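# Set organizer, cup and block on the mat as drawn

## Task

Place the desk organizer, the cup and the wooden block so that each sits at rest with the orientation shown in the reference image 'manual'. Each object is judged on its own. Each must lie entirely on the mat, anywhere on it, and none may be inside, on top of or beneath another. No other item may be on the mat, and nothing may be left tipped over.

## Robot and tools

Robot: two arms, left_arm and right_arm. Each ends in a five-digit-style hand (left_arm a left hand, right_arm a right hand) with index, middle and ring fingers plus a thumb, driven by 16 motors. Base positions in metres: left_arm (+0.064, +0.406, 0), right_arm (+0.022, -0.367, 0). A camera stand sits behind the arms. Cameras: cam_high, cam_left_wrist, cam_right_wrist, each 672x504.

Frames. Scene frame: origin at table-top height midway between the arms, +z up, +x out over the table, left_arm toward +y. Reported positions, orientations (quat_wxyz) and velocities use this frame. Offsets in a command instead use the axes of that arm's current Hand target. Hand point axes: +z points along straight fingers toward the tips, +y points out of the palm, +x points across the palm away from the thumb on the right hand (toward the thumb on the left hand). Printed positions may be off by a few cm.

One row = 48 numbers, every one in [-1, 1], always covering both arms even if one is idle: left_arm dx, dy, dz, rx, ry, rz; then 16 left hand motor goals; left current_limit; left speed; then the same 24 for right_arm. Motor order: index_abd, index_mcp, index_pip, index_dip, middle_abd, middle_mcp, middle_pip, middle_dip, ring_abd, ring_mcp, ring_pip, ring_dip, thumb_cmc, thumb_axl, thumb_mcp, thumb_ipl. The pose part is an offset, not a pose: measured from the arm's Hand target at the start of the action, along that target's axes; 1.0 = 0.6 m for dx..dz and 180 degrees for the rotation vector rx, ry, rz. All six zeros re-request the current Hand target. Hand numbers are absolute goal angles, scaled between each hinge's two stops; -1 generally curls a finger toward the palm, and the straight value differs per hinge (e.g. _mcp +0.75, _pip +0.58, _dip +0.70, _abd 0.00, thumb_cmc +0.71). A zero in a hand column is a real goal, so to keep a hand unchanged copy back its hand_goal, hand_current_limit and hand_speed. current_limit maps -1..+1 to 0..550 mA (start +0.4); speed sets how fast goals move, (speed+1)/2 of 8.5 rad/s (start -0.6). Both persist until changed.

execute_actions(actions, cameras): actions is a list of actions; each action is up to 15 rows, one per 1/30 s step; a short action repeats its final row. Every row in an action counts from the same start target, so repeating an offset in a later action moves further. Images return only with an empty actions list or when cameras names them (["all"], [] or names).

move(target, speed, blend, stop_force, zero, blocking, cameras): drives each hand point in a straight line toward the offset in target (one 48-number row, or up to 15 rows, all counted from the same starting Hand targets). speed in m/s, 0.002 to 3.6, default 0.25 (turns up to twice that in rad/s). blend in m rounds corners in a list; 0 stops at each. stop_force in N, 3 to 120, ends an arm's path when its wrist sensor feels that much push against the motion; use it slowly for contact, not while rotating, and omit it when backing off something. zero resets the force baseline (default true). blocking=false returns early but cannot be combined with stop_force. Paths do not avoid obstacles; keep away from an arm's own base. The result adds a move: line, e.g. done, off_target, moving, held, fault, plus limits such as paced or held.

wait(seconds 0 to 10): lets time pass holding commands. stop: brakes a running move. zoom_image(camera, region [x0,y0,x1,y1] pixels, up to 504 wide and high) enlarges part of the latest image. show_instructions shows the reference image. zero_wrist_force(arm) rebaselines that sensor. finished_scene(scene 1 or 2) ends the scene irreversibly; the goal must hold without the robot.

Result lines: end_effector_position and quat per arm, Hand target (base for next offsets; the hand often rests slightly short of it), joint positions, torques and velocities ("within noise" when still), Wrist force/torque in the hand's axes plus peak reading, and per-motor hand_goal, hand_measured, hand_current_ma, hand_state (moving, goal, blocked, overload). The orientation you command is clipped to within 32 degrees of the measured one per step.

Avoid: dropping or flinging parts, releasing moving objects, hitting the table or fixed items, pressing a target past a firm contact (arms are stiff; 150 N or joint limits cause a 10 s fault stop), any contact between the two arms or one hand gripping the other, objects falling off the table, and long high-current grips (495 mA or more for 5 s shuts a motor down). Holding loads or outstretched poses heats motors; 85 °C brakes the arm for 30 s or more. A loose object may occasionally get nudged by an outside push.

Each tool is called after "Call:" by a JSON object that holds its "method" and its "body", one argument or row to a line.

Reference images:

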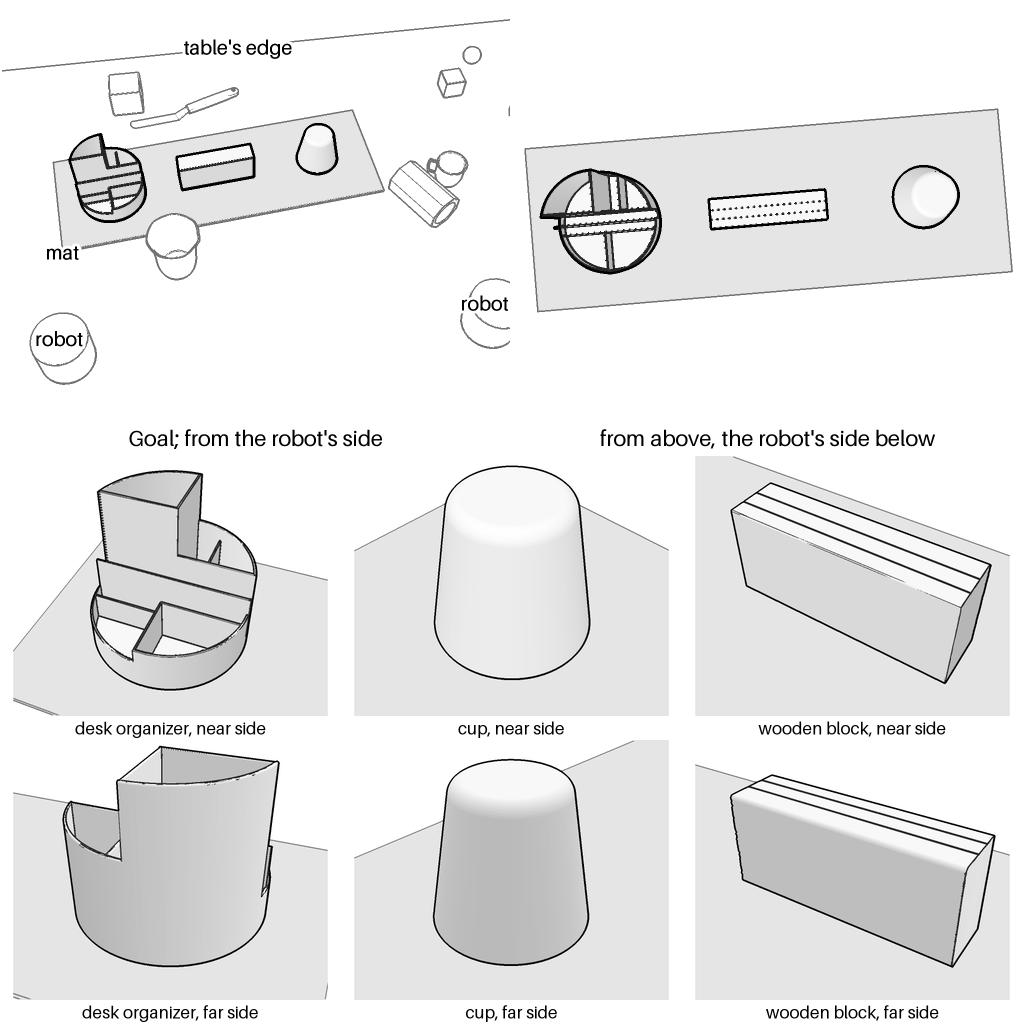

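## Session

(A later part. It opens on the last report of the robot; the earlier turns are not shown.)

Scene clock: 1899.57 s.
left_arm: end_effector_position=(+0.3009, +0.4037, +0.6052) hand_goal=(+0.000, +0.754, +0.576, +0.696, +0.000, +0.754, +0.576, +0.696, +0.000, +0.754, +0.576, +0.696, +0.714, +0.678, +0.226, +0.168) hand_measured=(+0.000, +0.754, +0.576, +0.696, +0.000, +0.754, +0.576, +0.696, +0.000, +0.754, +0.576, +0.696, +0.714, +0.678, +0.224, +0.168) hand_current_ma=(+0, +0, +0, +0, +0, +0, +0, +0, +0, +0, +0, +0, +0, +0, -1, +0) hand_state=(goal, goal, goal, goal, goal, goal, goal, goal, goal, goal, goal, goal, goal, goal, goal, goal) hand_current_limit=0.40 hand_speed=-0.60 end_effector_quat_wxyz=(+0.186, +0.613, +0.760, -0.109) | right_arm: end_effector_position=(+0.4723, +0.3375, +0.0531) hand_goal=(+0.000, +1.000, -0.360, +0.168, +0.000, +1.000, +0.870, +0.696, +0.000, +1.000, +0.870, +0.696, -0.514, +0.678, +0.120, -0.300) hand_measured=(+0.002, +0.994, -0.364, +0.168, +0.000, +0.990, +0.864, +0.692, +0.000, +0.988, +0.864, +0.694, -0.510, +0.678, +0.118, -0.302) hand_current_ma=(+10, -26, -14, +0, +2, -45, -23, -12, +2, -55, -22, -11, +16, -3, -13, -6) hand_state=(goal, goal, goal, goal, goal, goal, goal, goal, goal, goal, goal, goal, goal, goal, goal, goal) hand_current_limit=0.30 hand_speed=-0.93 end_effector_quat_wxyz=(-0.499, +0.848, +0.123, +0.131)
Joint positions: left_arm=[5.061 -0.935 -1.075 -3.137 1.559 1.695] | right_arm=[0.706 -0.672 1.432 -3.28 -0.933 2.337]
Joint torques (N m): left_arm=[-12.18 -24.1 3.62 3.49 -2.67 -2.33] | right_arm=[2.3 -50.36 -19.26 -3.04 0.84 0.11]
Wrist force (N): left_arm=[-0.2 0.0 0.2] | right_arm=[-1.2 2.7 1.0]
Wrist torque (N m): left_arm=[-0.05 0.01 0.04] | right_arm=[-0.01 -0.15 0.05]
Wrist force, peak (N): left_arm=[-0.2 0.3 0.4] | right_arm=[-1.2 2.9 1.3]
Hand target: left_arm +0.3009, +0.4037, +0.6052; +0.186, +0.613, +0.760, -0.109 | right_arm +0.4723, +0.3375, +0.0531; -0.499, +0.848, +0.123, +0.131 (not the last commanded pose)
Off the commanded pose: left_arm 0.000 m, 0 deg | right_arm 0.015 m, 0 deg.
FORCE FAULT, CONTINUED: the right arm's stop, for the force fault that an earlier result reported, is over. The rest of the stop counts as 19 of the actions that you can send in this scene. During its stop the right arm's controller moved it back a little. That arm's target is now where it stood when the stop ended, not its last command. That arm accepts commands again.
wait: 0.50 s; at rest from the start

Call:
{"method": "move", "body": {
  "target": [
    [0,0,0,0,0,0, 0,0.754,0.576,0.696,0,0.754,0.576,0.696,0,0.754,0.576,0.696,0.714,0.678,0.226,0.168,0.4,-0.6, 0.0017,-0.0157,0.0178,0,0,0, 0,1,-0.36,0.168,0,1,0.869,0.696,0,1,0.869,0.696,-0.514,0.678,0.12,-0.30,0.3,-0.93],
    [0,0,0,0,0,0, 0,0.754,0.576,0.696,0,0.754,0.576,0.696,0,0.754,0.576,0.696,0.714,0.678,0.226,0.168,0.4,-0.6, 0.0017,-0.0157,0.0178,0,0,0, 0,1,-0.85,0.15,0,1,0.869,0.696,0,1,0.869,0.696,-0.514,0.678,-0.35,-0.32,0.3,-0.93]
  ],
  "speed": 0.04,
  "cameras": ["cam_high", "cam_right_wrist"]
}}

Call:
{"method": "zoom_image", "body": {
  "camera": "cam_high",
  "region": [430, 230, 500, 280]
}}

Scene clock: 1907.73 s.
left_arm: end_effector_position=(+0.3009, +0.4037, +0.6052) hand_goal=(+0.000, +0.754, +0.576, +0.696, +0.000, +0.754, +0.576, +0.696, +0.000, +0.754, +0.576, +0.696, +0.714, +0.678, +0.226, +0.168) hand_measured=(+0.000, +0.754, +0.576, +0.696, +0.000, +0.754, +0.576, +0.696, +0.000, +0.754, +0.576, +0.696, +0.714, +0.678, +0.224, +0.168) hand_current_ma=(+0, +0, +0, +0, +0, +0, +0, +0, +0, +0, +0, +0, +0, +0, -1, +0) hand_state=(goal, goal, goal, goal, goal, goal, goal, goal, goal, goal, goal, goal, goal, goal, goal, goal) hand_current_limit=0.40 hand_speed=-0.60 end_effector_quat_wxyz=(+0.186, +0.613, +0.760, -0.109) | right_arm: end_effector_position=(+0.4711, +0.3514, +0.0561) hand_goal=(+0.000, +1.000, -0.850, +0.150, +0.000, +1.000, +0.870, +0.696, +0.000, +1.000, +0.870, +0.696, -0.514, +0.678, -0.350, -0.320) hand_measured=(+0.002, +1.000, -0.574, +0.162, +0.000, +0.990, +0.864, +0.692, +0.000, +0.988, +0.864, +0.694, -0.518, +0.678, -0.010, -0.304) hand_current_ma=(+8, +0, +357, +48, +2, -45, -23, -12, +2, -55, -22, -11, -13, -4, +358, +99) hand_state=(goal, goal, blocked, goal, goal, goal, goal, goal, goal, goal, goal, goal, goal, goal, blocked, goal) hand_current_limit=0.30 hand_speed=-0.93 end_effector_quat_wxyz=(-0.499, +0.848, +0.123, +0.131)
Joint positions: left_arm=[5.061 -0.935 -1.075 -3.137 1.558 1.695] | right_arm=[0.722 -0.656 1.39 -3.26 -0.946 2.349]
Joint torques (N m): left_arm=[-12.08 -24.52 2.98 3.46 -2.92 -2.62] | right_arm=[21.03 -19.72 -21.46 -1.44 -0.33 1.53]
Wrist force (N): left_arm=[-0.1 0.1 0.1] | right_arm=[-1.1 3.4 1.2]
Wrist torque (N m): left_arm=[-0.03 0.00 0.04] | right_arm=[-0.01 -0.20 -0.03]
Wrist force, peak (N): left_arm=[-0.3 0.1 0.3] | right_arm=[-1.5 3.7 0.8]
Hand target: left_arm +0.3009, +0.4037, +0.6052; +0.186, +0.613, +0.760, -0.109 | right_arm +0.4711, +0.3514, +0.0561; -0.499, +0.848, +0.123, +0.131
Off the commanded pose: left_arm 0.000 m, 0 deg | right_arm 0.000 m, 0 deg.
move: done
Images, in order (width x height): cam_high 672x504, cam_right_wrist 672x504.

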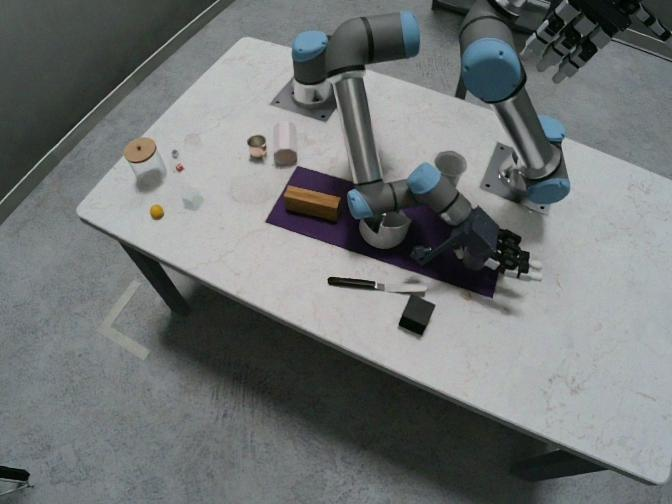

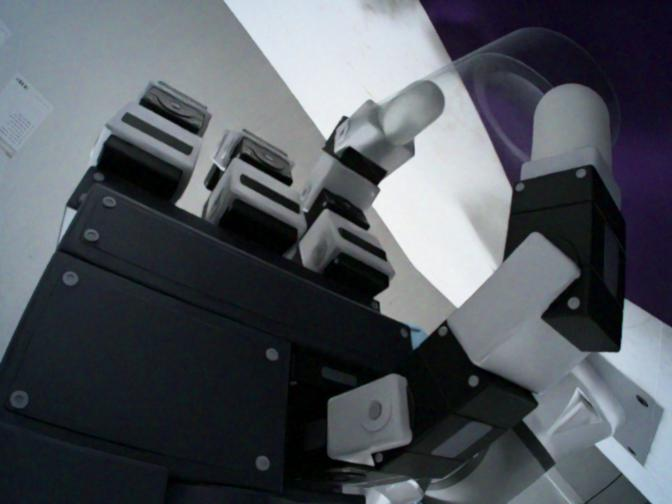

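Scaled by 7.200 from the camera's 672x504 image, which has a finer 960x720 frame.

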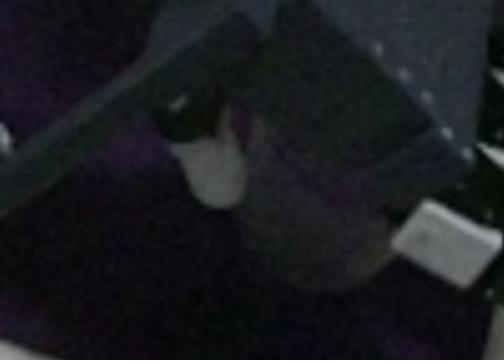

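Call:
{"method": "move", "body": {
  "target": [0,0,0,0,0,0, 0,0.754,0.576,0.696,0,0.754,0.576,0.696,0,0.754,0.576,0.696,0.714,0.678,0.226,0.168,0.4,-0.6, 0.0513,-0.1221,-0.0705,0,0,0, 0,1,-0.85,0.15,0,1,0.869,0.696,0,1,0.869,0.696,-0.514,0.678,-0.35,-0.32,0.3,-0.93],
  "speed": 0.06,
  "cameras": ["cam_high", "cam_right_wrist"]
}}

Call:
{"method": "zoom_image", "body": {
  "camera": "cam_high",
  "region": [420, 190, 520, 280]
}}

Scene clock: 1914.50 s.
left_arm: end_effector_position=(+0.3009, +0.4037, +0.6052) hand_goal=(+0.000, +0.754, +0.576, +0.696, +0.000, +0.754, +0.576, +0.696, +0.000, +0.754, +0.576, +0.696, +0.714, +0.678, +0.226, +0.168) hand_measured=(+0.000, +0.754, +0.576, +0.696, +0.000, +0.754, +0.576, +0.696, +0.000, +0.754, +0.576, +0.696, +0.714, +0.678, +0.224, +0.168) hand_current_ma=(+0, +0, +0, +0, +0, +0, +0, +0, +0, +0, +0, +0, +0, +0, -1, +0) hand_state=(goal, goal, goal, goal, goal, goal, goal, goal, goal, goal, goal, goal, goal, goal, goal, goal) hand_current_limit=0.40 hand_speed=-0.60 end_effector_quat_wxyz=(+0.186, +0.613, +0.760, -0.109) | right_arm: end_effector_position=(+0.4709, +0.3513, +0.1460) hand_goal=(+0.000, +1.000, -0.850, +0.150, +0.000, +1.000, +0.870, +0.696, +0.000, +1.000, +0.870, +0.696, -0.514, +0.678, -0.350, -0.320) hand_measured=(+0.002, +1.000, -0.580, +0.164, +0.000, +0.990, +0.864, +0.692, +0.000, +0.988, +0.864, +0.694, -0.512, +0.680, -0.010, -0.302) hand_current_ma=(+5, +0, +357, +63, +2, -45, -23, -12, +2, -55, -22, -11, +6, +9, +358, +100) hand_state=(goal, goal, blocked, goal, goal, goal, goal, goal, goal, goal, goal, goal, goal, goal, blocked, goal) hand_current_limit=0.30 hand_speed=-0.93 end_effector_quat_wxyz=(-0.499, +0.848, +0.123, +0.131)
Joint positions: left_arm=[5.061 -0.935 -1.075 -3.137 1.558 1.695] | right_arm=[0.722 -0.789 1.368 -3.106 -0.946 2.349]
Joint torques (N m): left_arm=[-13.33 -23.28 3.24 3.54 -2.86 -2.24] | right_arm=[-0.46 -60.51 -33.87 -1 -0.27 -1]
Wrist force (N): left_arm=[0.0 -0.1 0.2] | right_arm=[-1.6 4.1 1.6]
Wrist torque (N m): left_arm=[-0.05 0.00 0.05] | right_arm=[-0.04 -0.15 -0.08]
Wrist force, peak (N): left_arm=[-0.3 0.3 0.3] | right_arm=[-1.7 4.6 2.0]
Hand target: left_arm +0.3009, +0.4037, +0.6052; +0.186, +0.613, +0.760, -0.109 | right_arm +0.4709, +0.3512, +0.1461; -0.499, +0.848, +0.123, +0.131
Off the commanded pose: left_arm 0.000 m, 0 deg | right_arm 0.000 m, 0 deg.
move: done
Images, in order (width x height): cam_high 672x504, cam_right_wrist 672x504.

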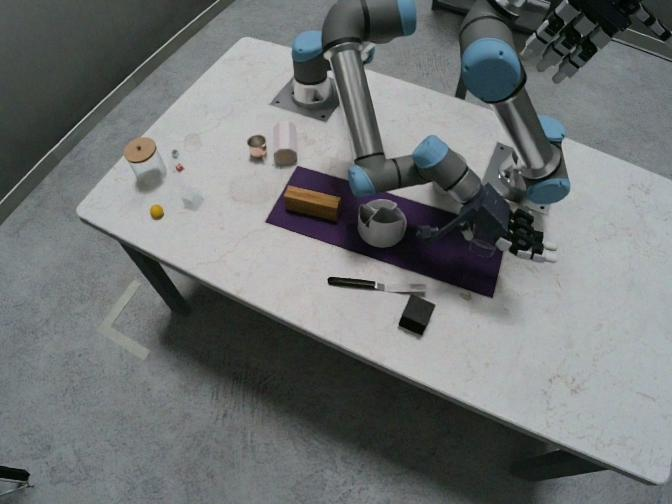

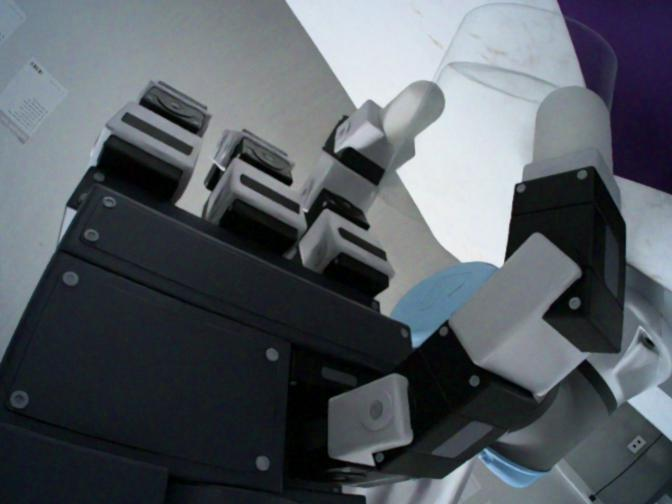

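Scaled by 5.040 from the camera's 672x504 image, which has a finer 960x720 frame.

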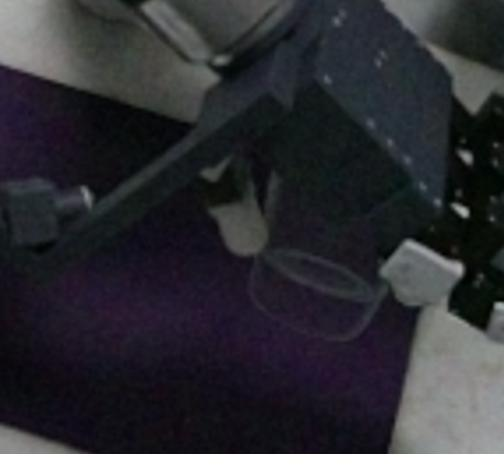

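Call:
{"method": "move", "body": {
  "target": [0,0,0,0,0,0, 0,0.754,0.576,0.696,0,0.754,0.576,0.696,0,0.754,0.576,0.696,0.714,0.678,0.226,0.168,0.4,-0.6, -0.0648,0.0088,-0.0912,0,0.0833,-0.1443, 0,1,-0.85,0.15,0,1,0.869,0.696,0,1,0.869,0.696,-0.514,0.678,-0.35,-0.32,0.3,-0.93],
  "speed": 0.12,
  "cameras": ["cam_high", "cam_right_wrist"]
}}

Call:
{"method": "zoom_image", "body": {
  "camera": "cam_high",
  "region": [420, 190, 520, 280]
}}

Scene clock: 1936.40 s.
left_arm: end_effector_position=(+0.3009, +0.4037, +0.6052) hand_goal=(+0.000, +0.754, +0.576, +0.696, +0.000, +0.754, +0.576, +0.696, +0.000, +0.754, +0.576, +0.696, +0.714, +0.678, +0.226, +0.168) hand_measured=(+0.000, +0.754, +0.576, +0.696, +0.000, +0.754, +0.576, +0.696, +0.000, +0.754, +0.576, +0.696, +0.714, +0.678, +0.224, +0.168) hand_current_ma=(+0, +0, +0, +0, +0, +0, +0, +0, +0, +0, +0, +0, +0, +0, -1, +0) hand_state=(goal, goal, goal, goal, goal, goal, goal, goal, goal, goal, goal, goal, goal, goal, goal, goal) hand_current_limit=0.40 hand_speed=-0.60 end_effector_quat_wxyz=(+0.186, +0.613, +0.760, -0.109) | right_arm: end_effector_position=(+0.4310, +0.2977, +0.1541) hand_goal=(+0.000, +1.000, -0.850, +0.150, +0.000, +1.000, +0.870, +0.696, +0.000, +1.000, +0.870, +0.696, -0.514, +0.678, -0.350, -0.320) hand_measured=(+0.002, +1.000, -0.584, +0.164, +0.000, +0.990, +0.864, +0.692, +0.000, +0.988, +0.864, +0.694, -0.500, +0.686, -0.010, -0.302) hand_current_ma=(+5, +0, +358, +63, +2, -45, -23, -12, +2, -55, -22, -11, +57, +41, +358, +100) hand_state=(goal, goal, blocked, goal, goal, goal, goal, goal, goal, goal, goal, goal, goal, goal, blocked, goal) hand_current_limit=0.30 hand_speed=-0.93 end_effector_quat_wxyz=(-0.469, +0.775, +0.244, +0.348)
Joint positions: left_arm=[5.06 -0.935 -1.075 -3.137 1.558 1.695] | right_arm=[0.793 -0.89 1.737 -3.634 -1.163 2.052]
Joint torques (N m): left_arm=[-12.49 -23.46 3.49 3.51 -2.82 -2.55] | right_arm=[12.95 -40.7 -8.72 -5.76 -1.74 -1.41]
Wrist force (N): left_arm=[0.0 -0.1 0.0] | right_arm=[-4.1 3.7 0.7]
Wrist torque (N m): left_arm=[-0.04 -0.01 0.06] | right_arm=[0.16 -0.10 -0.11]
Wrist force, peak (N): left_arm=[-0.2 0.0 0.4] | right_arm=[-4.1 3.8 0.9]
Hand target: left_arm +0.3009, +0.4037, +0.6052; +0.186, +0.613, +0.760, -0.109 | right_arm +0.4309, +0.2977, +0.1541; -0.468, +0.775, +0.244, +0.348
Off the commanded pose: left_arm 0.000 m, 0 deg | right_arm 0.000 m, 0 deg.
move: done
Images, in order (width x height): cam_high 672x504, cam_right_wrist 672x504.

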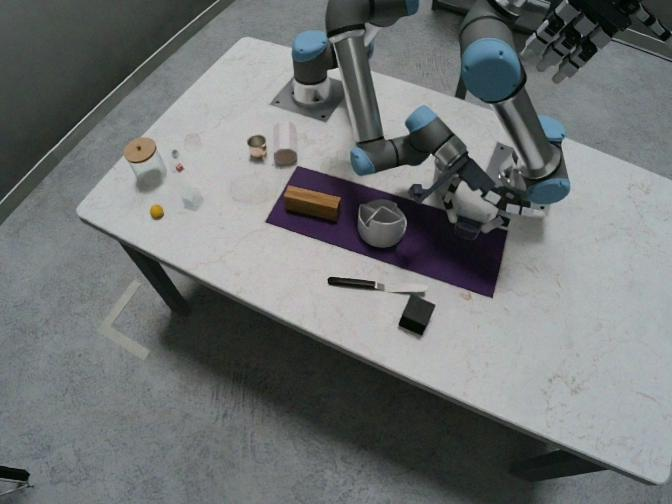

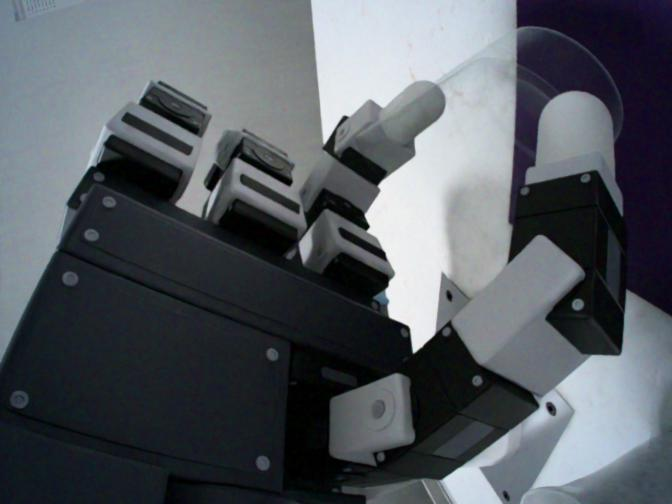

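Scaled by 5.040 from the camera's 672x504 image, which has a finer 960x720 frame.

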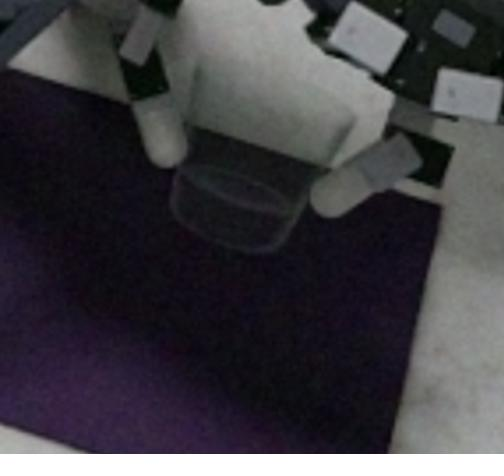

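Call:
{"method": "zoom_image", "body": {
  "camera": "cam_high",
  "region": [445, 195, 495, 245]
}}

Call:
{"method": "zoom_image", "body": {
  "camera": "cam_right_wrist",
  "region": [370, 0, 670, 300]
}}

Scaled by 10.080 from the camera's 672x504 image, which has a finer 960x720 frame.

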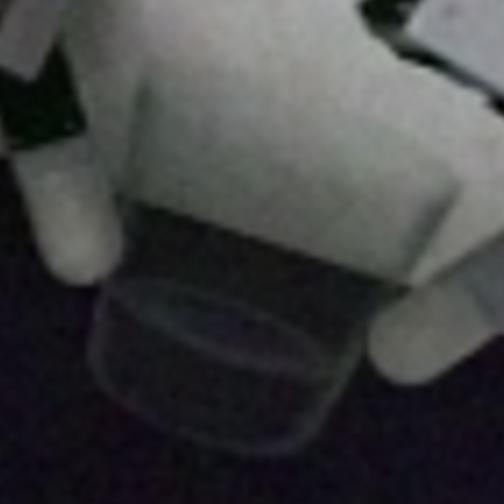

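Scaled by 1.680 from the camera's 672x504 image, which has a finer 960x720 frame.

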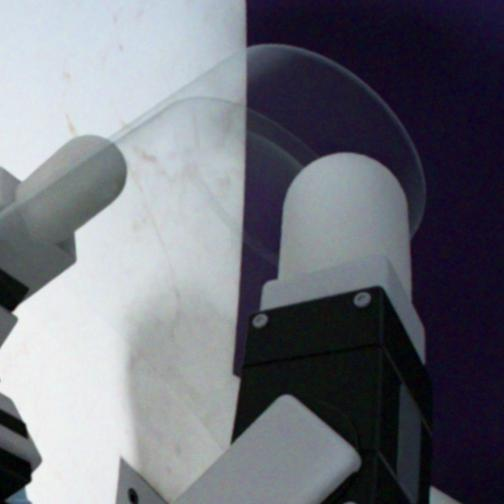

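Call:
{"method": "move", "body": {
  "target": [0,0,0,0,0,0, 0,0.754,0.576,0.696,0,0.754,0.576,0.696,0,0.754,0.576,0.696,0.714,0.678,0.226,0.168,0.4,-0.6, -0.1232,0.0478,0.1238,0,0,0, 0,1,-0.85,0.15,0,1,0.869,0.696,0,1,0.869,0.696,-0.514,0.678,-0.35,-0.32,0.0,-0.93],
  "speed": 0.05,
  "stop_force": 5,
  "cameras": ["cam_high"]
}}

Call:
{"method": "zoom_image", "body": {
  "camera": "cam_high",
  "region": [440, 200, 510, 270]
}}

Scene clock: 2012.93 s.
left_arm: end_effector_position=(+0.3009, +0.4037, +0.6052) hand_goal=(+0.000, +0.754, +0.576, +0.696, +0.000, +0.754, +0.576, +0.696, +0.000, +0.754, +0.576, +0.696, +0.714, +0.678, +0.226, +0.168) hand_measured=(+0.000, +0.754, +0.576, +0.696, +0.000, +0.754, +0.576, +0.696, +0.000, +0.754, +0.576, +0.696, +0.714, +0.678, +0.224, +0.168) hand_current_ma=(+0, +0, +0, +0, +0, +0, +0, +0, +0, +0, +0, +0, +0, +0, -1, +0) hand_state=(goal, goal, goal, goal, goal, goal, goal, goal, goal, goal, goal, goal, goal, goal, goal, goal) hand_current_limit=0.40 hand_speed=-0.60 end_effector_quat_wxyz=(+0.186, +0.613, +0.760, -0.109) | right_arm: end_effector_position=(+0.4278, +0.3354, +0.0811) hand_goal=(+0.000, +1.000, -0.850, +0.150, +0.000, +1.000, +0.870, +0.696, +0.000, +1.000, +0.870, +0.696, -0.514, +0.678, -0.350, -0.320) hand_measured=(+0.002, +1.000, -0.584, +0.164, +0.000, +0.990, +0.864, +0.692, +0.000, +0.988, +0.864, +0.694, -0.514, +0.678, -0.010, -0.304) hand_current_ma=(+7, +1, +275, +63, +3, -45, -23, -12, +3, -54, -21, -11, +1, -1, +275, +98) hand_state=(goal, goal, blocked, goal, goal, goal, goal, goal, goal, goal, goal, goal, goal, goal, blocked, goal) hand_current_limit=0.00 hand_speed=-0.93 end_effector_quat_wxyz=(-0.469, +0.775, +0.244, +0.348)
Joint positions: left_arm=[5.06 -0.935 -1.075 -3.137 1.558 1.695] | right_arm=[0.841 -0.706 1.63 -3.717 -1.208 2.069]
Joint torques (N m): left_arm=[-12.59 -22.71 3.45 3.47 -2.77 -2.37] | right_arm=[-8.98 -56.65 -4.6 -0.76 2.11 -1.45]
Wrist force (N): left_arm=[0.1 0.0 0.1] | right_arm=[-2.0 2.6 0.5]
Wrist torque (N m): left_arm=[-0.04 -0.02 0.06] | right_arm=[0.09 -0.13 -0.14]
Wrist force, peak (N): left_arm=[-0.2 0.1 0.4] | right_arm=[-4.1 3.8 1.0]
Hand target: left_arm +0.3009, +0.4037, +0.6052; +0.186, +0.613, +0.760, -0.109 | right_arm +0.4278, +0.3354, +0.0811; -0.469, +0.775, +0.244, +0.348 (not the last commanded pose)
Off the commanded pose: left_arm 0.000 m, 0 deg | right_arm 0.026 m, 0 deg.
move: contact (right_arm)
Images, in order (width x height): cam_high 672x504.

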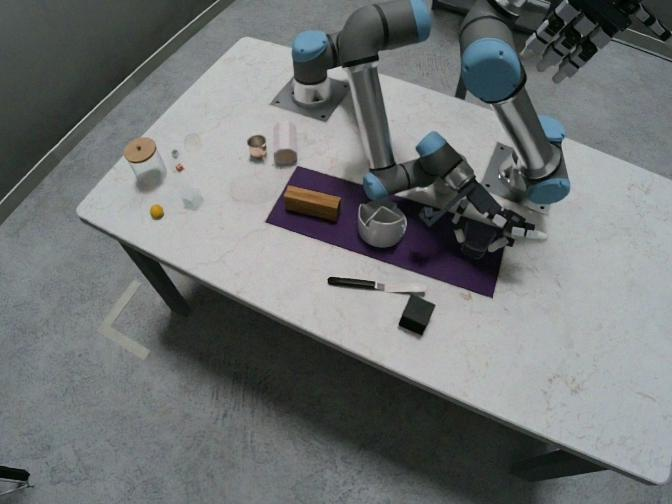

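Scaled by 7.200 from the camera's 672x504 image, which has a finer 960x720 frame.

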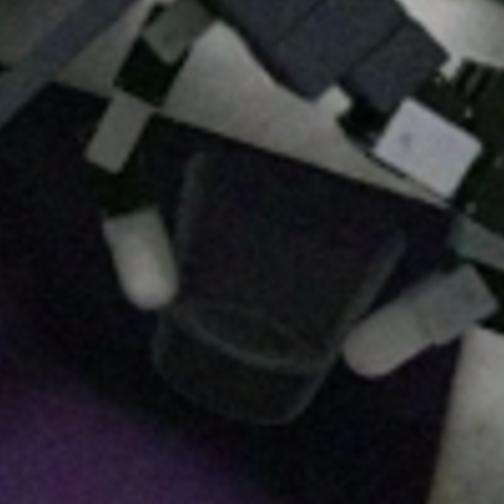

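Call:
{"method": "move", "body": {
  "target": [0,0,0,0,0,0, 0,0.754,0.576,0.696,0,0.754,0.576,0.696,0,0.754,0.576,0.696,0.714,0.678,0.226,0.168,0.4,-0.6, -0.0448,-0.0013,-0.0008,0,0,0, 0,1,-0.85,0.15,0,1,0.869,0.696,0,1,0.869,0.696,-0.514,0.678,-0.35,-0.32,-0.3,-0.93],
  "speed": 0.02,
  "stop_force": 8,
  "cameras": ["cam_high"]
}}

Call:
{"method": "zoom_image", "body": {
  "camera": "cam_high",
  "region": [440, 200, 510, 270]
}}

Scene clock: 2053.83 s.
left_arm: end_effector_position=(+0.3009, +0.4037, +0.6052) hand_goal=(+0.000, +0.754, +0.576, +0.696, +0.000, +0.754, +0.576, +0.696, +0.000, +0.754, +0.576, +0.696, +0.714, +0.678, +0.226, +0.168) hand_measured=(+0.000, +0.754, +0.576, +0.696, +0.000, +0.754, +0.576, +0.696, +0.000, +0.754, +0.576, +0.696, +0.714, +0.678, +0.224, +0.168) hand_current_ma=(+0, +0, +0, +0, +0, +0, +0, +0, +0, +0, +0, +0, +0, +0, -1, +0) hand_state=(goal, goal, goal, goal, goal, goal, goal, goal, goal, goal, goal, goal, goal, goal, goal, goal) hand_current_limit=0.40 hand_speed=-0.60 end_effector_quat_wxyz=(+0.186, +0.613, +0.760, -0.109) | right_arm: end_effector_position=(+0.4249, +0.3351, +0.0778) hand_goal=(+0.000, +1.000, -0.850, +0.150, +0.000, +1.000, +0.870, +0.696, +0.000, +1.000, +0.870, +0.696, -0.514, +0.678, -0.350, -0.320) hand_measured=(+0.006, +1.000, -0.582, +0.162, +0.000, +0.990, +0.864, +0.692, +0.000, +0.988, +0.864, +0.694, -0.534, +0.664, -0.010, -0.308) hand_current_ma=(+18, +2, +193, +53, +3, -45, -22, -12, +3, -54, -21, -11, -92, -68, +192, +71) hand_state=(goal, goal, blocked, goal, goal, goal, goal, goal, goal, goal, goal, goal, blocked, goal, blocked, goal) hand_current_limit=-0.30 hand_speed=-0.93 end_effector_quat_wxyz=(-0.469, +0.774, +0.244, +0.348)
Joint positions: left_arm=[5.06 -0.935 -1.075 -3.137 1.558 1.695] | right_arm=[0.845 -0.702 1.634 -3.726 -1.212 2.071]
Joint torques (N m): left_arm=[-12.84 -22.8 3.98 3.42 -2.96 -2.55] | right_arm=[-9.43 -53.17 -24.74 0.25 2 -1.36]
Wrist force (N): left_arm=[-0.1 0.0 0.2] | right_arm=[1.1 0.3 0.5]
Wrist torque (N m): left_arm=[-0.04 0.01 0.04] | right_arm=[0.13 -0.06 -0.06]
Wrist force, peak (N): left_arm=[-0.2 0.0 0.3] | right_arm=[7.1 -4.2 1.1]
Hand target: left_arm +0.3009, +0.4037, +0.6052; +0.186, +0.613, +0.760, -0.109 | right_arm +0.4249, +0.3351, +0.0778; -0.469, +0.774, +0.244, +0.348 (not the last commanded pose)
Off the commanded pose: left_arm 0.000 m, 0 deg | right_arm 0.023 m, 0 deg.
move: contact (right_arm)
Images, in order (width x height): cam_high 672x504.

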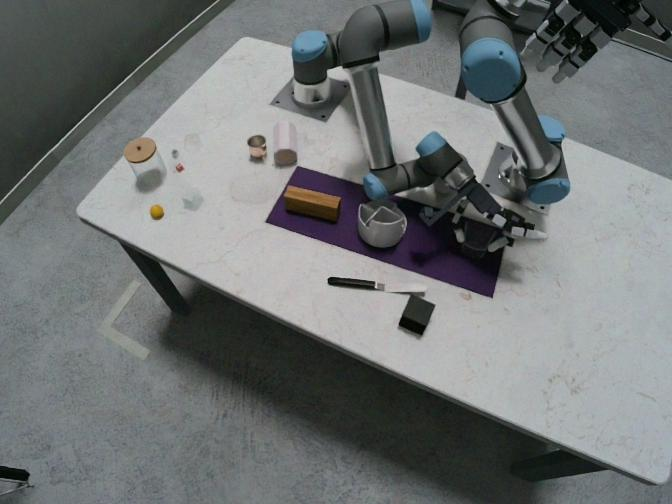

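Scaled by 7.200 from the camera's 672x504 image, which has a finer 960x720 frame.

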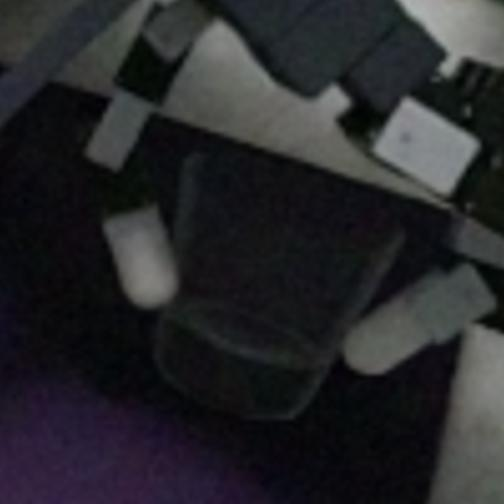

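Call:
{"method": "move", "body": {
  "target": [
    [0,0,0,0,0,0, 0,0.754,0.576,0.696,0,0.754,0.576,0.696,0,0.754,0.576,0.696,0.714,0.678,0.226,0.168,0.4,-0.6, -0.0176,-0.0249,-0.0144,0,0,0, 0,1,-0.85,0.15,0,1,0.869,0.696,0,1,0.869,0.696,-0.514,0.678,-0.35,-0.32,-0.2,-0.93],
    [0,0,0,0,0,0, 0,0.754,0.576,0.696,0,0.754,0.576,0.696,0,0.754,0.576,0.696,0.714,0.678,0.226,0.168,0.4,-0.6, -0.0613,-0.0497,-0.0287,0,0,0, 0,1,-0.85,0.15,0,1,0.869,0.696,0,1,0.869,0.696,-0.514,0.678,-0.35,-0.32,-0.2,-0.93]
  ],
  "speed": 0.03,
  "stop_force": 9,
  "cameras": ["cam_high"]
}}

Call:
{"method": "zoom_image", "body": {
  "camera": "cam_high",
  "region": [440, 190, 510, 260]
}}

Scene clock: 2083.10 s.
left_arm: end_effector_position=(+0.3009, +0.4037, +0.6052) hand_goal=(+0.000, +0.754, +0.576, +0.696, +0.000, +0.754, +0.576, +0.696, +0.000, +0.754, +0.576, +0.696, +0.714, +0.678, +0.226, +0.168) hand_measured=(+0.000, +0.754, +0.576, +0.696, +0.000, +0.754, +0.576, +0.696, +0.000, +0.754, +0.576, +0.696, +0.714, +0.678, +0.224, +0.168) hand_current_ma=(+0, +0, +0, +0, +0, +0, +0, +0, +0, +0, +0, +0, +0, +0, -1, +0) hand_state=(goal, goal, goal, goal, goal, goal, goal, goal, goal, goal, goal, goal, goal, goal, goal, goal) hand_current_limit=0.40 hand_speed=-0.60 end_effector_quat_wxyz=(+0.186, +0.613, +0.760, -0.109) | right_arm: end_effector_position=(+0.3750, +0.3309, +0.0717) hand_goal=(+0.000, +1.000, -0.850, +0.150, +0.000, +1.000, +0.870, +0.696, +0.000, +1.000, +0.870, +0.696, -0.514, +0.678, -0.350, -0.320) hand_measured=(+0.004, +1.000, -0.582, +0.162, +0.000, +0.990, +0.864, +0.692, +0.000, +0.988, +0.864, +0.694, -0.552, +0.654, -0.016, -0.308) hand_current_ma=(+11, +1, +220, +54, +3, -45, -22, -12, +3, -54, -21, -11, -176, -131, +220, +75) hand_state=(goal, goal, blocked, goal, goal, goal, goal, goal, goal, goal, goal, goal, blocked, blocked, blocked, goal) hand_current_limit=-0.20 hand_speed=-0.93 end_effector_quat_wxyz=(-0.469, +0.774, +0.244, +0.348)
Joint positions: left_arm=[5.06 -0.935 -1.075 -3.137 1.558 1.695] | right_arm=[0.907 -0.724 1.717 -3.794 -1.27 2.093]
Joint torques (N m): left_arm=[-13.44 -22.93 1.97 3.84 -2.7 -2.39] | right_arm=[14.76 -44.18 1.3 -2.89 -1.18 2.02]
Wrist force (N): left_arm=[-0.3 0.2 0.0] | right_arm=[6.3 -0.1 2.2]
Wrist torque (N m): left_arm=[0.00 0.02 0.03] | right_arm=[0.13 0.04 -0.04]
Wrist force, peak (N): left_arm=[-0.2 0.2 0.4] | right_arm=[6.6 -0.1 1.9]
Hand target: left_arm +0.3009, +0.4037, +0.6052; +0.186, +0.613, +0.760, -0.109 | right_arm +0.3750, +0.3309, +0.0717; -0.469, +0.774, +0.244, +0.348
Off the commanded pose: left_arm 0.000 m, 0 deg | right_arm 0.000 m, 0 deg.
move: done
Images, in order (width x height): cam_high 672x504.

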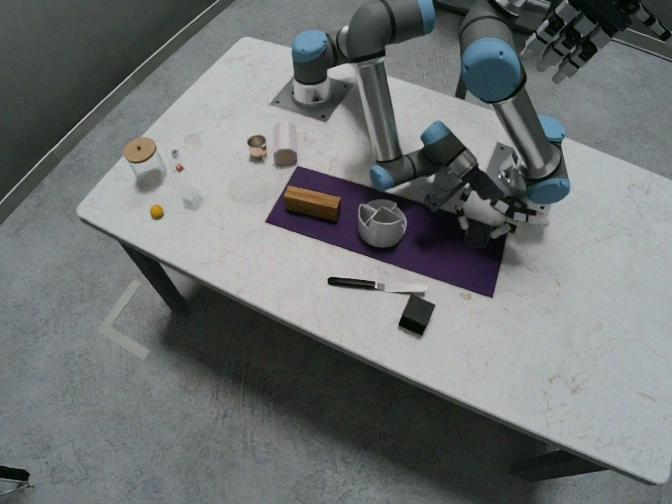

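Scaled by 7.200 from the camera's 672x504 image, which has a finer 960x720 frame.

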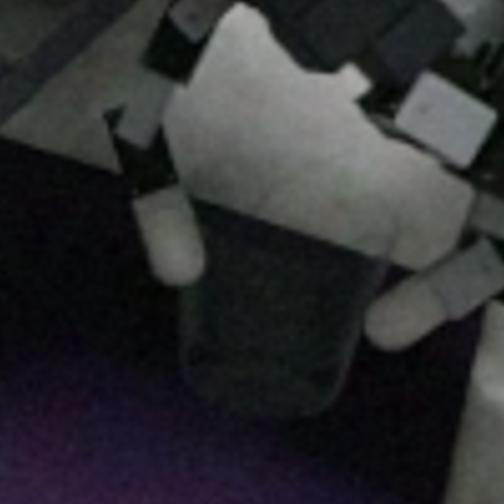

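Call:
{"method": "zoom_image", "body": {
  "camera": "cam_high",
  "region": [458, 212, 502, 256]
}}

Call:
{"method": "wait", "body": {
  "seconds": 0.1,
  "cameras": ["cam_right_wrist"]
}}

Scaled by 11.455 from the camera's 672x504 image, which has a finer 960x720 frame.

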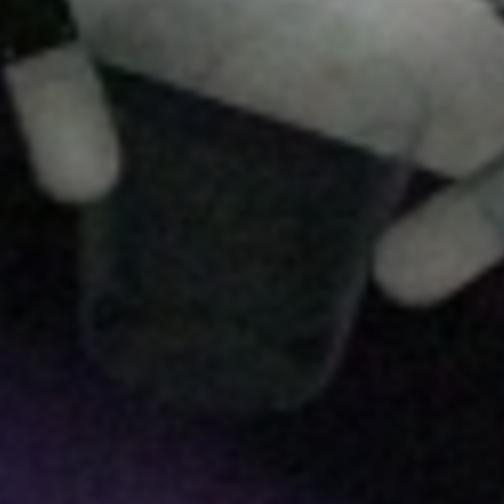

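Scene clock: 2088.80 s.
left_arm: end_effector_position=(+0.3009, +0.4037, +0.6052) hand_goal=(+0.000, +0.754, +0.576, +0.696, +0.000, +0.754, +0.576, +0.696, +0.000, +0.754, +0.576, +0.696, +0.714, +0.678, +0.226, +0.168) hand_measured=(+0.000, +0.754, +0.576, +0.696, +0.000, +0.754, +0.576, +0.696, +0.000, +0.754, +0.576, +0.696, +0.714, +0.678, +0.224, +0.168) hand_current_ma=(+0, +0, +0, +0, +0, +0, +0, +0, +0, +0, +0, +0, +0, +0, -1, +0) hand_state=(goal, goal, goal, goal, goal, goal, goal, goal, goal, goal, goal, goal, goal, goal, goal, goal) hand_current_limit=0.40 hand_speed=-0.60 end_effector_quat_wxyz=(+0.186, +0.613, +0.760, -0.109) | right_arm: end_effector_position=(+0.3750, +0.3309, +0.0717) hand_goal=(+0.000, +1.000, -0.850, +0.150, +0.000, +1.000, +0.870, +0.696, +0.000, +1.000, +0.870, +0.696, -0.514, +0.678, -0.350, -0.320) hand_measured=(+0.004, +1.000, -0.582, +0.162, +0.000, +0.990, +0.864, +0.692, +0.000, +0.988, +0.864, +0.694, -0.552, +0.654, -0.016, -0.308) hand_current_ma=(+11, +1, +220, +54, +3, -45, -22, -12, +3, -54, -21, -11, -176, -131, +220, +75) hand_state=(goal, goal, blocked, goal, goal, goal, goal, goal, goal, goal, goal, goal, blocked, blocked, blocked, goal) hand_current_limit=-0.20 hand_speed=-0.93 end_effector_quat_wxyz=(-0.469, +0.774, +0.244, +0.348)
Joint positions: left_arm=[5.06 -0.935 -1.075 -3.137 1.558 1.695] | right_arm=[0.907 -0.724 1.717 -3.794 -1.27 2.093]
Joint torques (N m): left_arm=[-13.63 -23.67 4.23 3.53 -2.87 -2.61] | right_arm=[16.09 -36.48 1.35 -2.72 -1.16 2.08]
Wrist force (N): left_arm=[0.0 0.0 0.0] | right_arm=[6.3 -0.1 1.9]
Wrist torque (N m): left_arm=[-0.04 -0.02 0.06] | right_arm=[0.17 0.07 -0.04]
Wrist force, peak (N): left_arm=[-0.3 -0.1 0.3] | right_arm=[6.6 0.0 2.1]
Hand target: left_arm +0.3009, +0.4037, +0.6052; +0.186, +0.613, +0.760, -0.109 | right_arm +0.3750, +0.3309, +0.0717; -0.469, +0.774, +0.244, +0.348
Off the commanded pose: left_arm 0.000 m, 0 deg | right_arm 0.000 m, 0 deg.
wait: 0.10 s; at rest from the start
Images, in order (width x height): cam_right_wrist 672x504.

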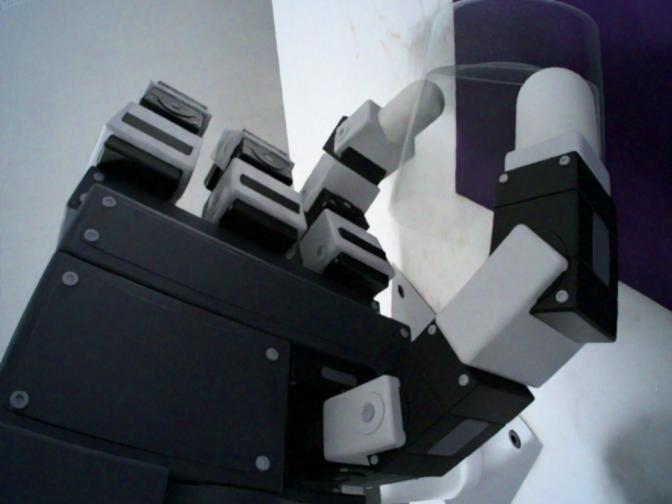

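Call:
{"method": "move", "body": {
  "target": [0,0,0,0,0,0, 0,0.754,0.576,0.696,0,0.754,0.576,0.696,0,0.754,0.576,0.696,0.714,0.678,0.226,0.168,0.4,-0.6, -0.0365,-0.0074,-0.0043,0,0,0, 0,1,-0.75,0.15,0,1,0.869,0.696,0,1,0.869,0.696,-0.514,0.678,-0.25,-0.32,-0.4,-0.93],
  "speed": 0.02,
  "stop_force": 9,
  "cameras": ["cam_high", "cam_right_wrist"]
}}

Call:
{"method": "zoom_image", "body": {
  "camera": "cam_high",
  "region": [450, 200, 510, 260]
}}

Scene clock: 2111.60 s.
left_arm: end_effector_position=(+0.3009, +0.4037, +0.6052) hand_goal=(+0.000, +0.754, +0.576, +0.696, +0.000, +0.754, +0.576, +0.696, +0.000, +0.754, +0.576, +0.696, +0.714, +0.678, +0.226, +0.168) hand_measured=(+0.000, +0.754, +0.576, +0.696, +0.000, +0.754, +0.576, +0.696, +0.000, +0.754, +0.576, +0.696, +0.714, +0.678, +0.224, +0.168) hand_current_ma=(+0, +0, +0, +0, +0, +0, +0, +0, +0, +0, +0, +0, +0, +0, -1, +0) hand_state=(goal, goal, goal, goal, goal, goal, goal, goal, goal, goal, goal, goal, goal, goal, goal, goal) hand_current_limit=0.40 hand_speed=-0.60 end_effector_quat_wxyz=(+0.186, +0.613, +0.760, -0.109) | right_arm: end_effector_position=(+0.3571, +0.3294, +0.0581) hand_goal=(+0.000, +1.000, -0.750, +0.150, +0.000, +1.000, +0.870, +0.696, +0.000, +1.000, +0.870, +0.696, -0.514, +0.678, -0.250, -0.320) hand_measured=(+0.002, +1.000, -0.464, +0.164, +0.000, +0.990, +0.864, +0.692, +0.000, +0.988, +0.864, +0.694, -0.756, +0.644, -0.100, -0.310) hand_current_ma=(+8, +1, +165, +61, +3, -45, -22, -12, +3, -54, -21, -11, -165, -165, +165, +53) hand_state=(goal, goal, blocked, goal, goal, goal, goal, goal, goal, goal, goal, goal, blocked, blocked, blocked, goal) hand_current_limit=-0.40 hand_speed=-0.93 end_effector_quat_wxyz=(-0.469, +0.774, +0.244, +0.348)
Joint positions: left_arm=[5.06 -0.935 -1.075 -3.137 1.558 1.695] | right_arm=[0.931 -0.707 1.74 -3.836 -1.293 2.101]
Joint torques (N m): left_arm=[-12.88 -23.33 3.28 3.44 -2.79 -2.25] | right_arm=[15.52 -31.89 1.43 -3.16 -1.36 1.87]
Wrist force (N): left_arm=[-0.1 0.2 0.2] | right_arm=[4.6 0.4 2.4]
Wrist torque (N m): left_arm=[-0.02 -0.01 0.04] | right_arm=[0.11 0.01 -0.05]
Wrist force, peak (N): left_arm=[-0.1 -0.1 0.5] | right_arm=[8.0 -0.7 2.4]
Hand target: left_arm +0.3009, +0.4037, +0.6052; +0.186, +0.613, +0.760, -0.109 | right_arm +0.3571, +0.3294, +0.0581; -0.469, +0.774, +0.244, +0.348
Off the commanded pose: left_arm 0.000 m, 0 deg | right_arm 0.000 m, 0 deg.
move: done
Images, in order (width x height): cam_high 672x504, cam_right_wrist 672x504.

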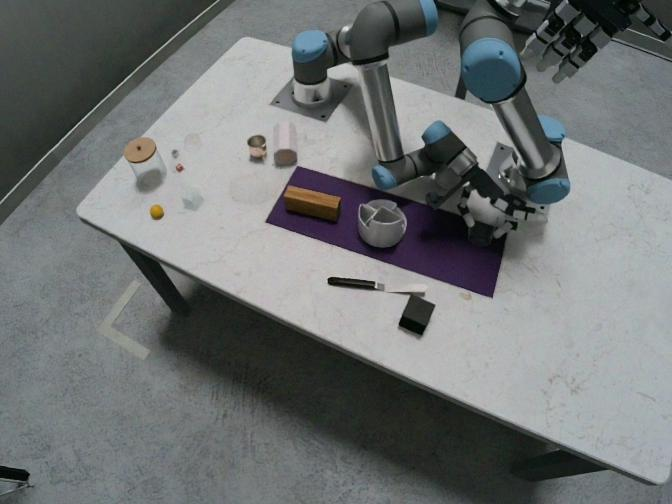

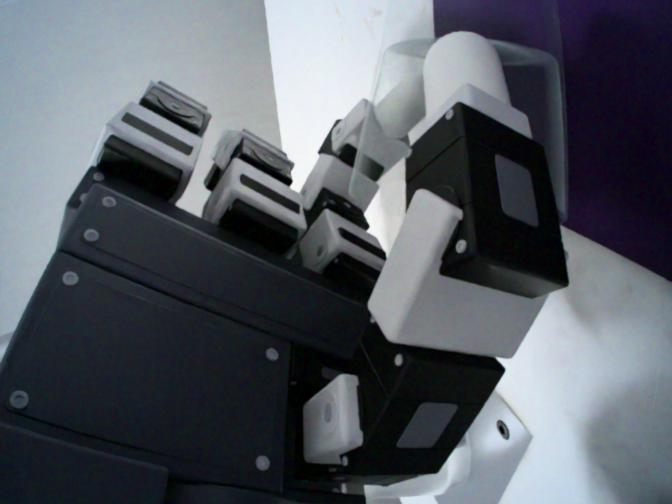

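Scaled by 8.400 from the camera's 672x504 image, which has a finer 960x720 frame.

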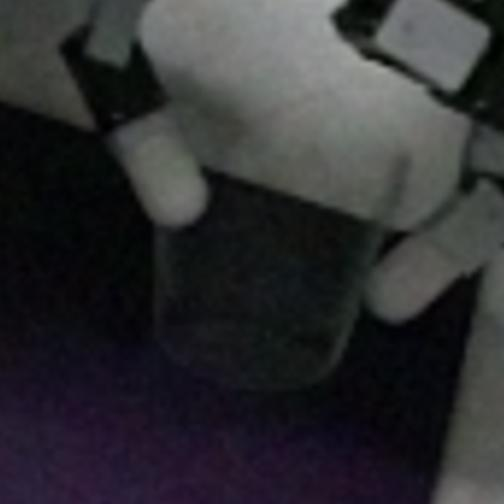

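Call:
{"method": "move", "body": {
  "target": [
    [0,0,0,0,0,0, 0,0.754,0.576,0.696,0,0.754,0.576,0.696,0,0.754,0.576,0.696,0.714,0.678,0.226,0.168,0.4,-0.6, 0,0,0,0,0,0, 0,1,-0.36,0.168,0,1,0.869,0.696,0,1,0.869,0.696,-0.514,0.678,0.12,-0.30,0.3,-0.93],
    [0,0,0,0,0,0, 0,0.754,0.576,0.696,0,0.754,0.576,0.696,0,0.754,0.576,0.696,0.714,0.678,0.226,0.168,0.4,-0.6, 0.1277,-0.0928,-0.0536,0,0,0, 0,1,-0.36,0.168,0,1,0.869,0.696,0,1,0.869,0.696,-0.514,0.678,0.12,-0.30,0.3,-0.93]
  ],
  "speed": 0.08,
  "cameras": ["cam_high", "cam_right_wrist"]
}}

Call:
{"method": "zoom_image", "body": {
  "camera": "cam_high",
  "region": [450, 200, 510, 260]
}}

Scene clock: 2125.17 s.
left_arm: end_effector_position=(+0.3009, +0.4037, +0.6052) hand_goal=(+0.000, +0.754, +0.576, +0.696, +0.000, +0.754, +0.576, +0.696, +0.000, +0.754, +0.576, +0.696, +0.714, +0.678, +0.226, +0.168) hand_measured=(+0.000, +0.754, +0.576, +0.696, +0.000, +0.754, +0.576, +0.696, +0.000, +0.754, +0.576, +0.696, +0.714, +0.678, +0.224, +0.168) hand_current_ma=(+0, +0, +0, +0, +0, +0, +0, +0, +0, +0, +0, +0, +0, +0, -1, +0) hand_state=(goal, goal, goal, goal, goal, goal, goal, goal, goal, goal, goal, goal, goal, goal, goal, goal) hand_current_limit=0.40 hand_speed=-0.60 end_effector_quat_wxyz=(+0.186, +0.613, +0.760, -0.109) | right_arm: end_effector_position=(+0.3571, +0.3294, +0.0811) hand_goal=(+0.000, +1.000, -0.360, +0.168, +0.000, +1.000, +0.870, +0.696, +0.000, +1.000, +0.870, +0.696, -0.514, +0.678, +0.120, -0.300) hand_measured=(+0.002, +0.996, -0.364, +0.170, +0.000, +0.990, +0.864, +0.692, +0.000, +0.988, +0.866, +0.694, -0.510, +0.676, +0.118, -0.298) hand_current_ma=(+8, -13, -14, +6, +3, -43, -21, -12, +3, -52, -20, -11, +16, -5, -14, +12) hand_state=(goal, goal, goal, goal, goal, goal, goal, goal, goal, goal, goal, goal, goal, goal, goal, goal) hand_current_limit=0.30 hand_speed=-0.93 end_effector_quat_wxyz=(-0.469, +0.774, +0.244, +0.348)
Joint positions: left_arm=[5.06 -0.935 -1.075 -3.137 1.558 1.695] | right_arm=[0.931 -0.754 1.747 -3.797 -1.293 2.101]
Joint torques (N m): left_arm=[-12.95 -23.51 3.06 3.59 -2.66 -2.42] | right_arm=[9.79 -38.14 -27.01 -5.07 -1.3 1.3]
Wrist force (N): left_arm=[-0.1 0.1 0.1] | right_arm=[-2.3 2.1 0.5]
Wrist torque (N m): left_arm=[-0.03 0.00 0.04] | right_arm=[0.09 -0.10 -0.17]
Wrist force, peak (N): left_arm=[-0.3 0.2 0.3] | right_arm=[4.8 0.7 2.4]
Hand target: left_arm +0.3009, +0.4037, +0.6052; +0.186, +0.613, +0.760, -0.109 | right_arm +0.3571, +0.3294, +0.0810; -0.469, +0.774, +0.244, +0.348 (not the last commanded pose)
Off the commanded pose: left_arm 0.000 m, 0 deg | right_arm 0.077 m, 0 deg.
move: held (right_arm; a check stopped the path); path passed 1 of 2 targets; limits=held
pose unreachable (right arm): on one or more control steps of this call, first in action 0 (counted from 0), this arm could not follow its commanded pose, so it was not sent that pose on those steps. It may still have moved: this result reports where it is.
cause: moving toward the commanded pose would bring a part of the arm too close to another arm (a part of this arm just beyond joint 6 (wrist 3) and a part of the left arm just beyond its joint 2 (shoulder lift), along the way the arms are being sent, or toward where that arm still pushes).
Images, in order (width x height): cam_high 672x504, cam_right_wrist 672x504.

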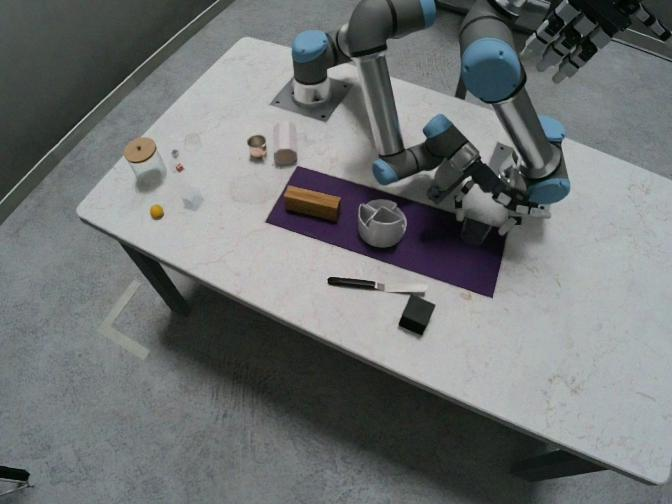

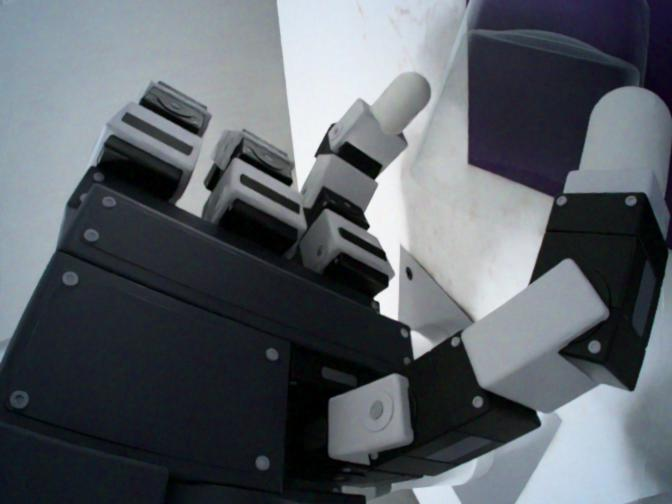

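Scaled by 8.400 from the camera's 672x504 image, which has a finer 960x720 frame.

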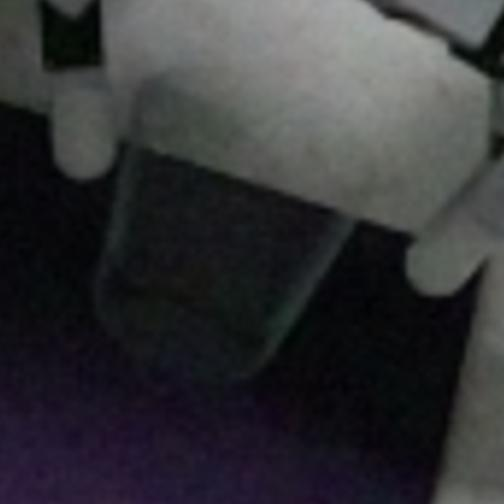

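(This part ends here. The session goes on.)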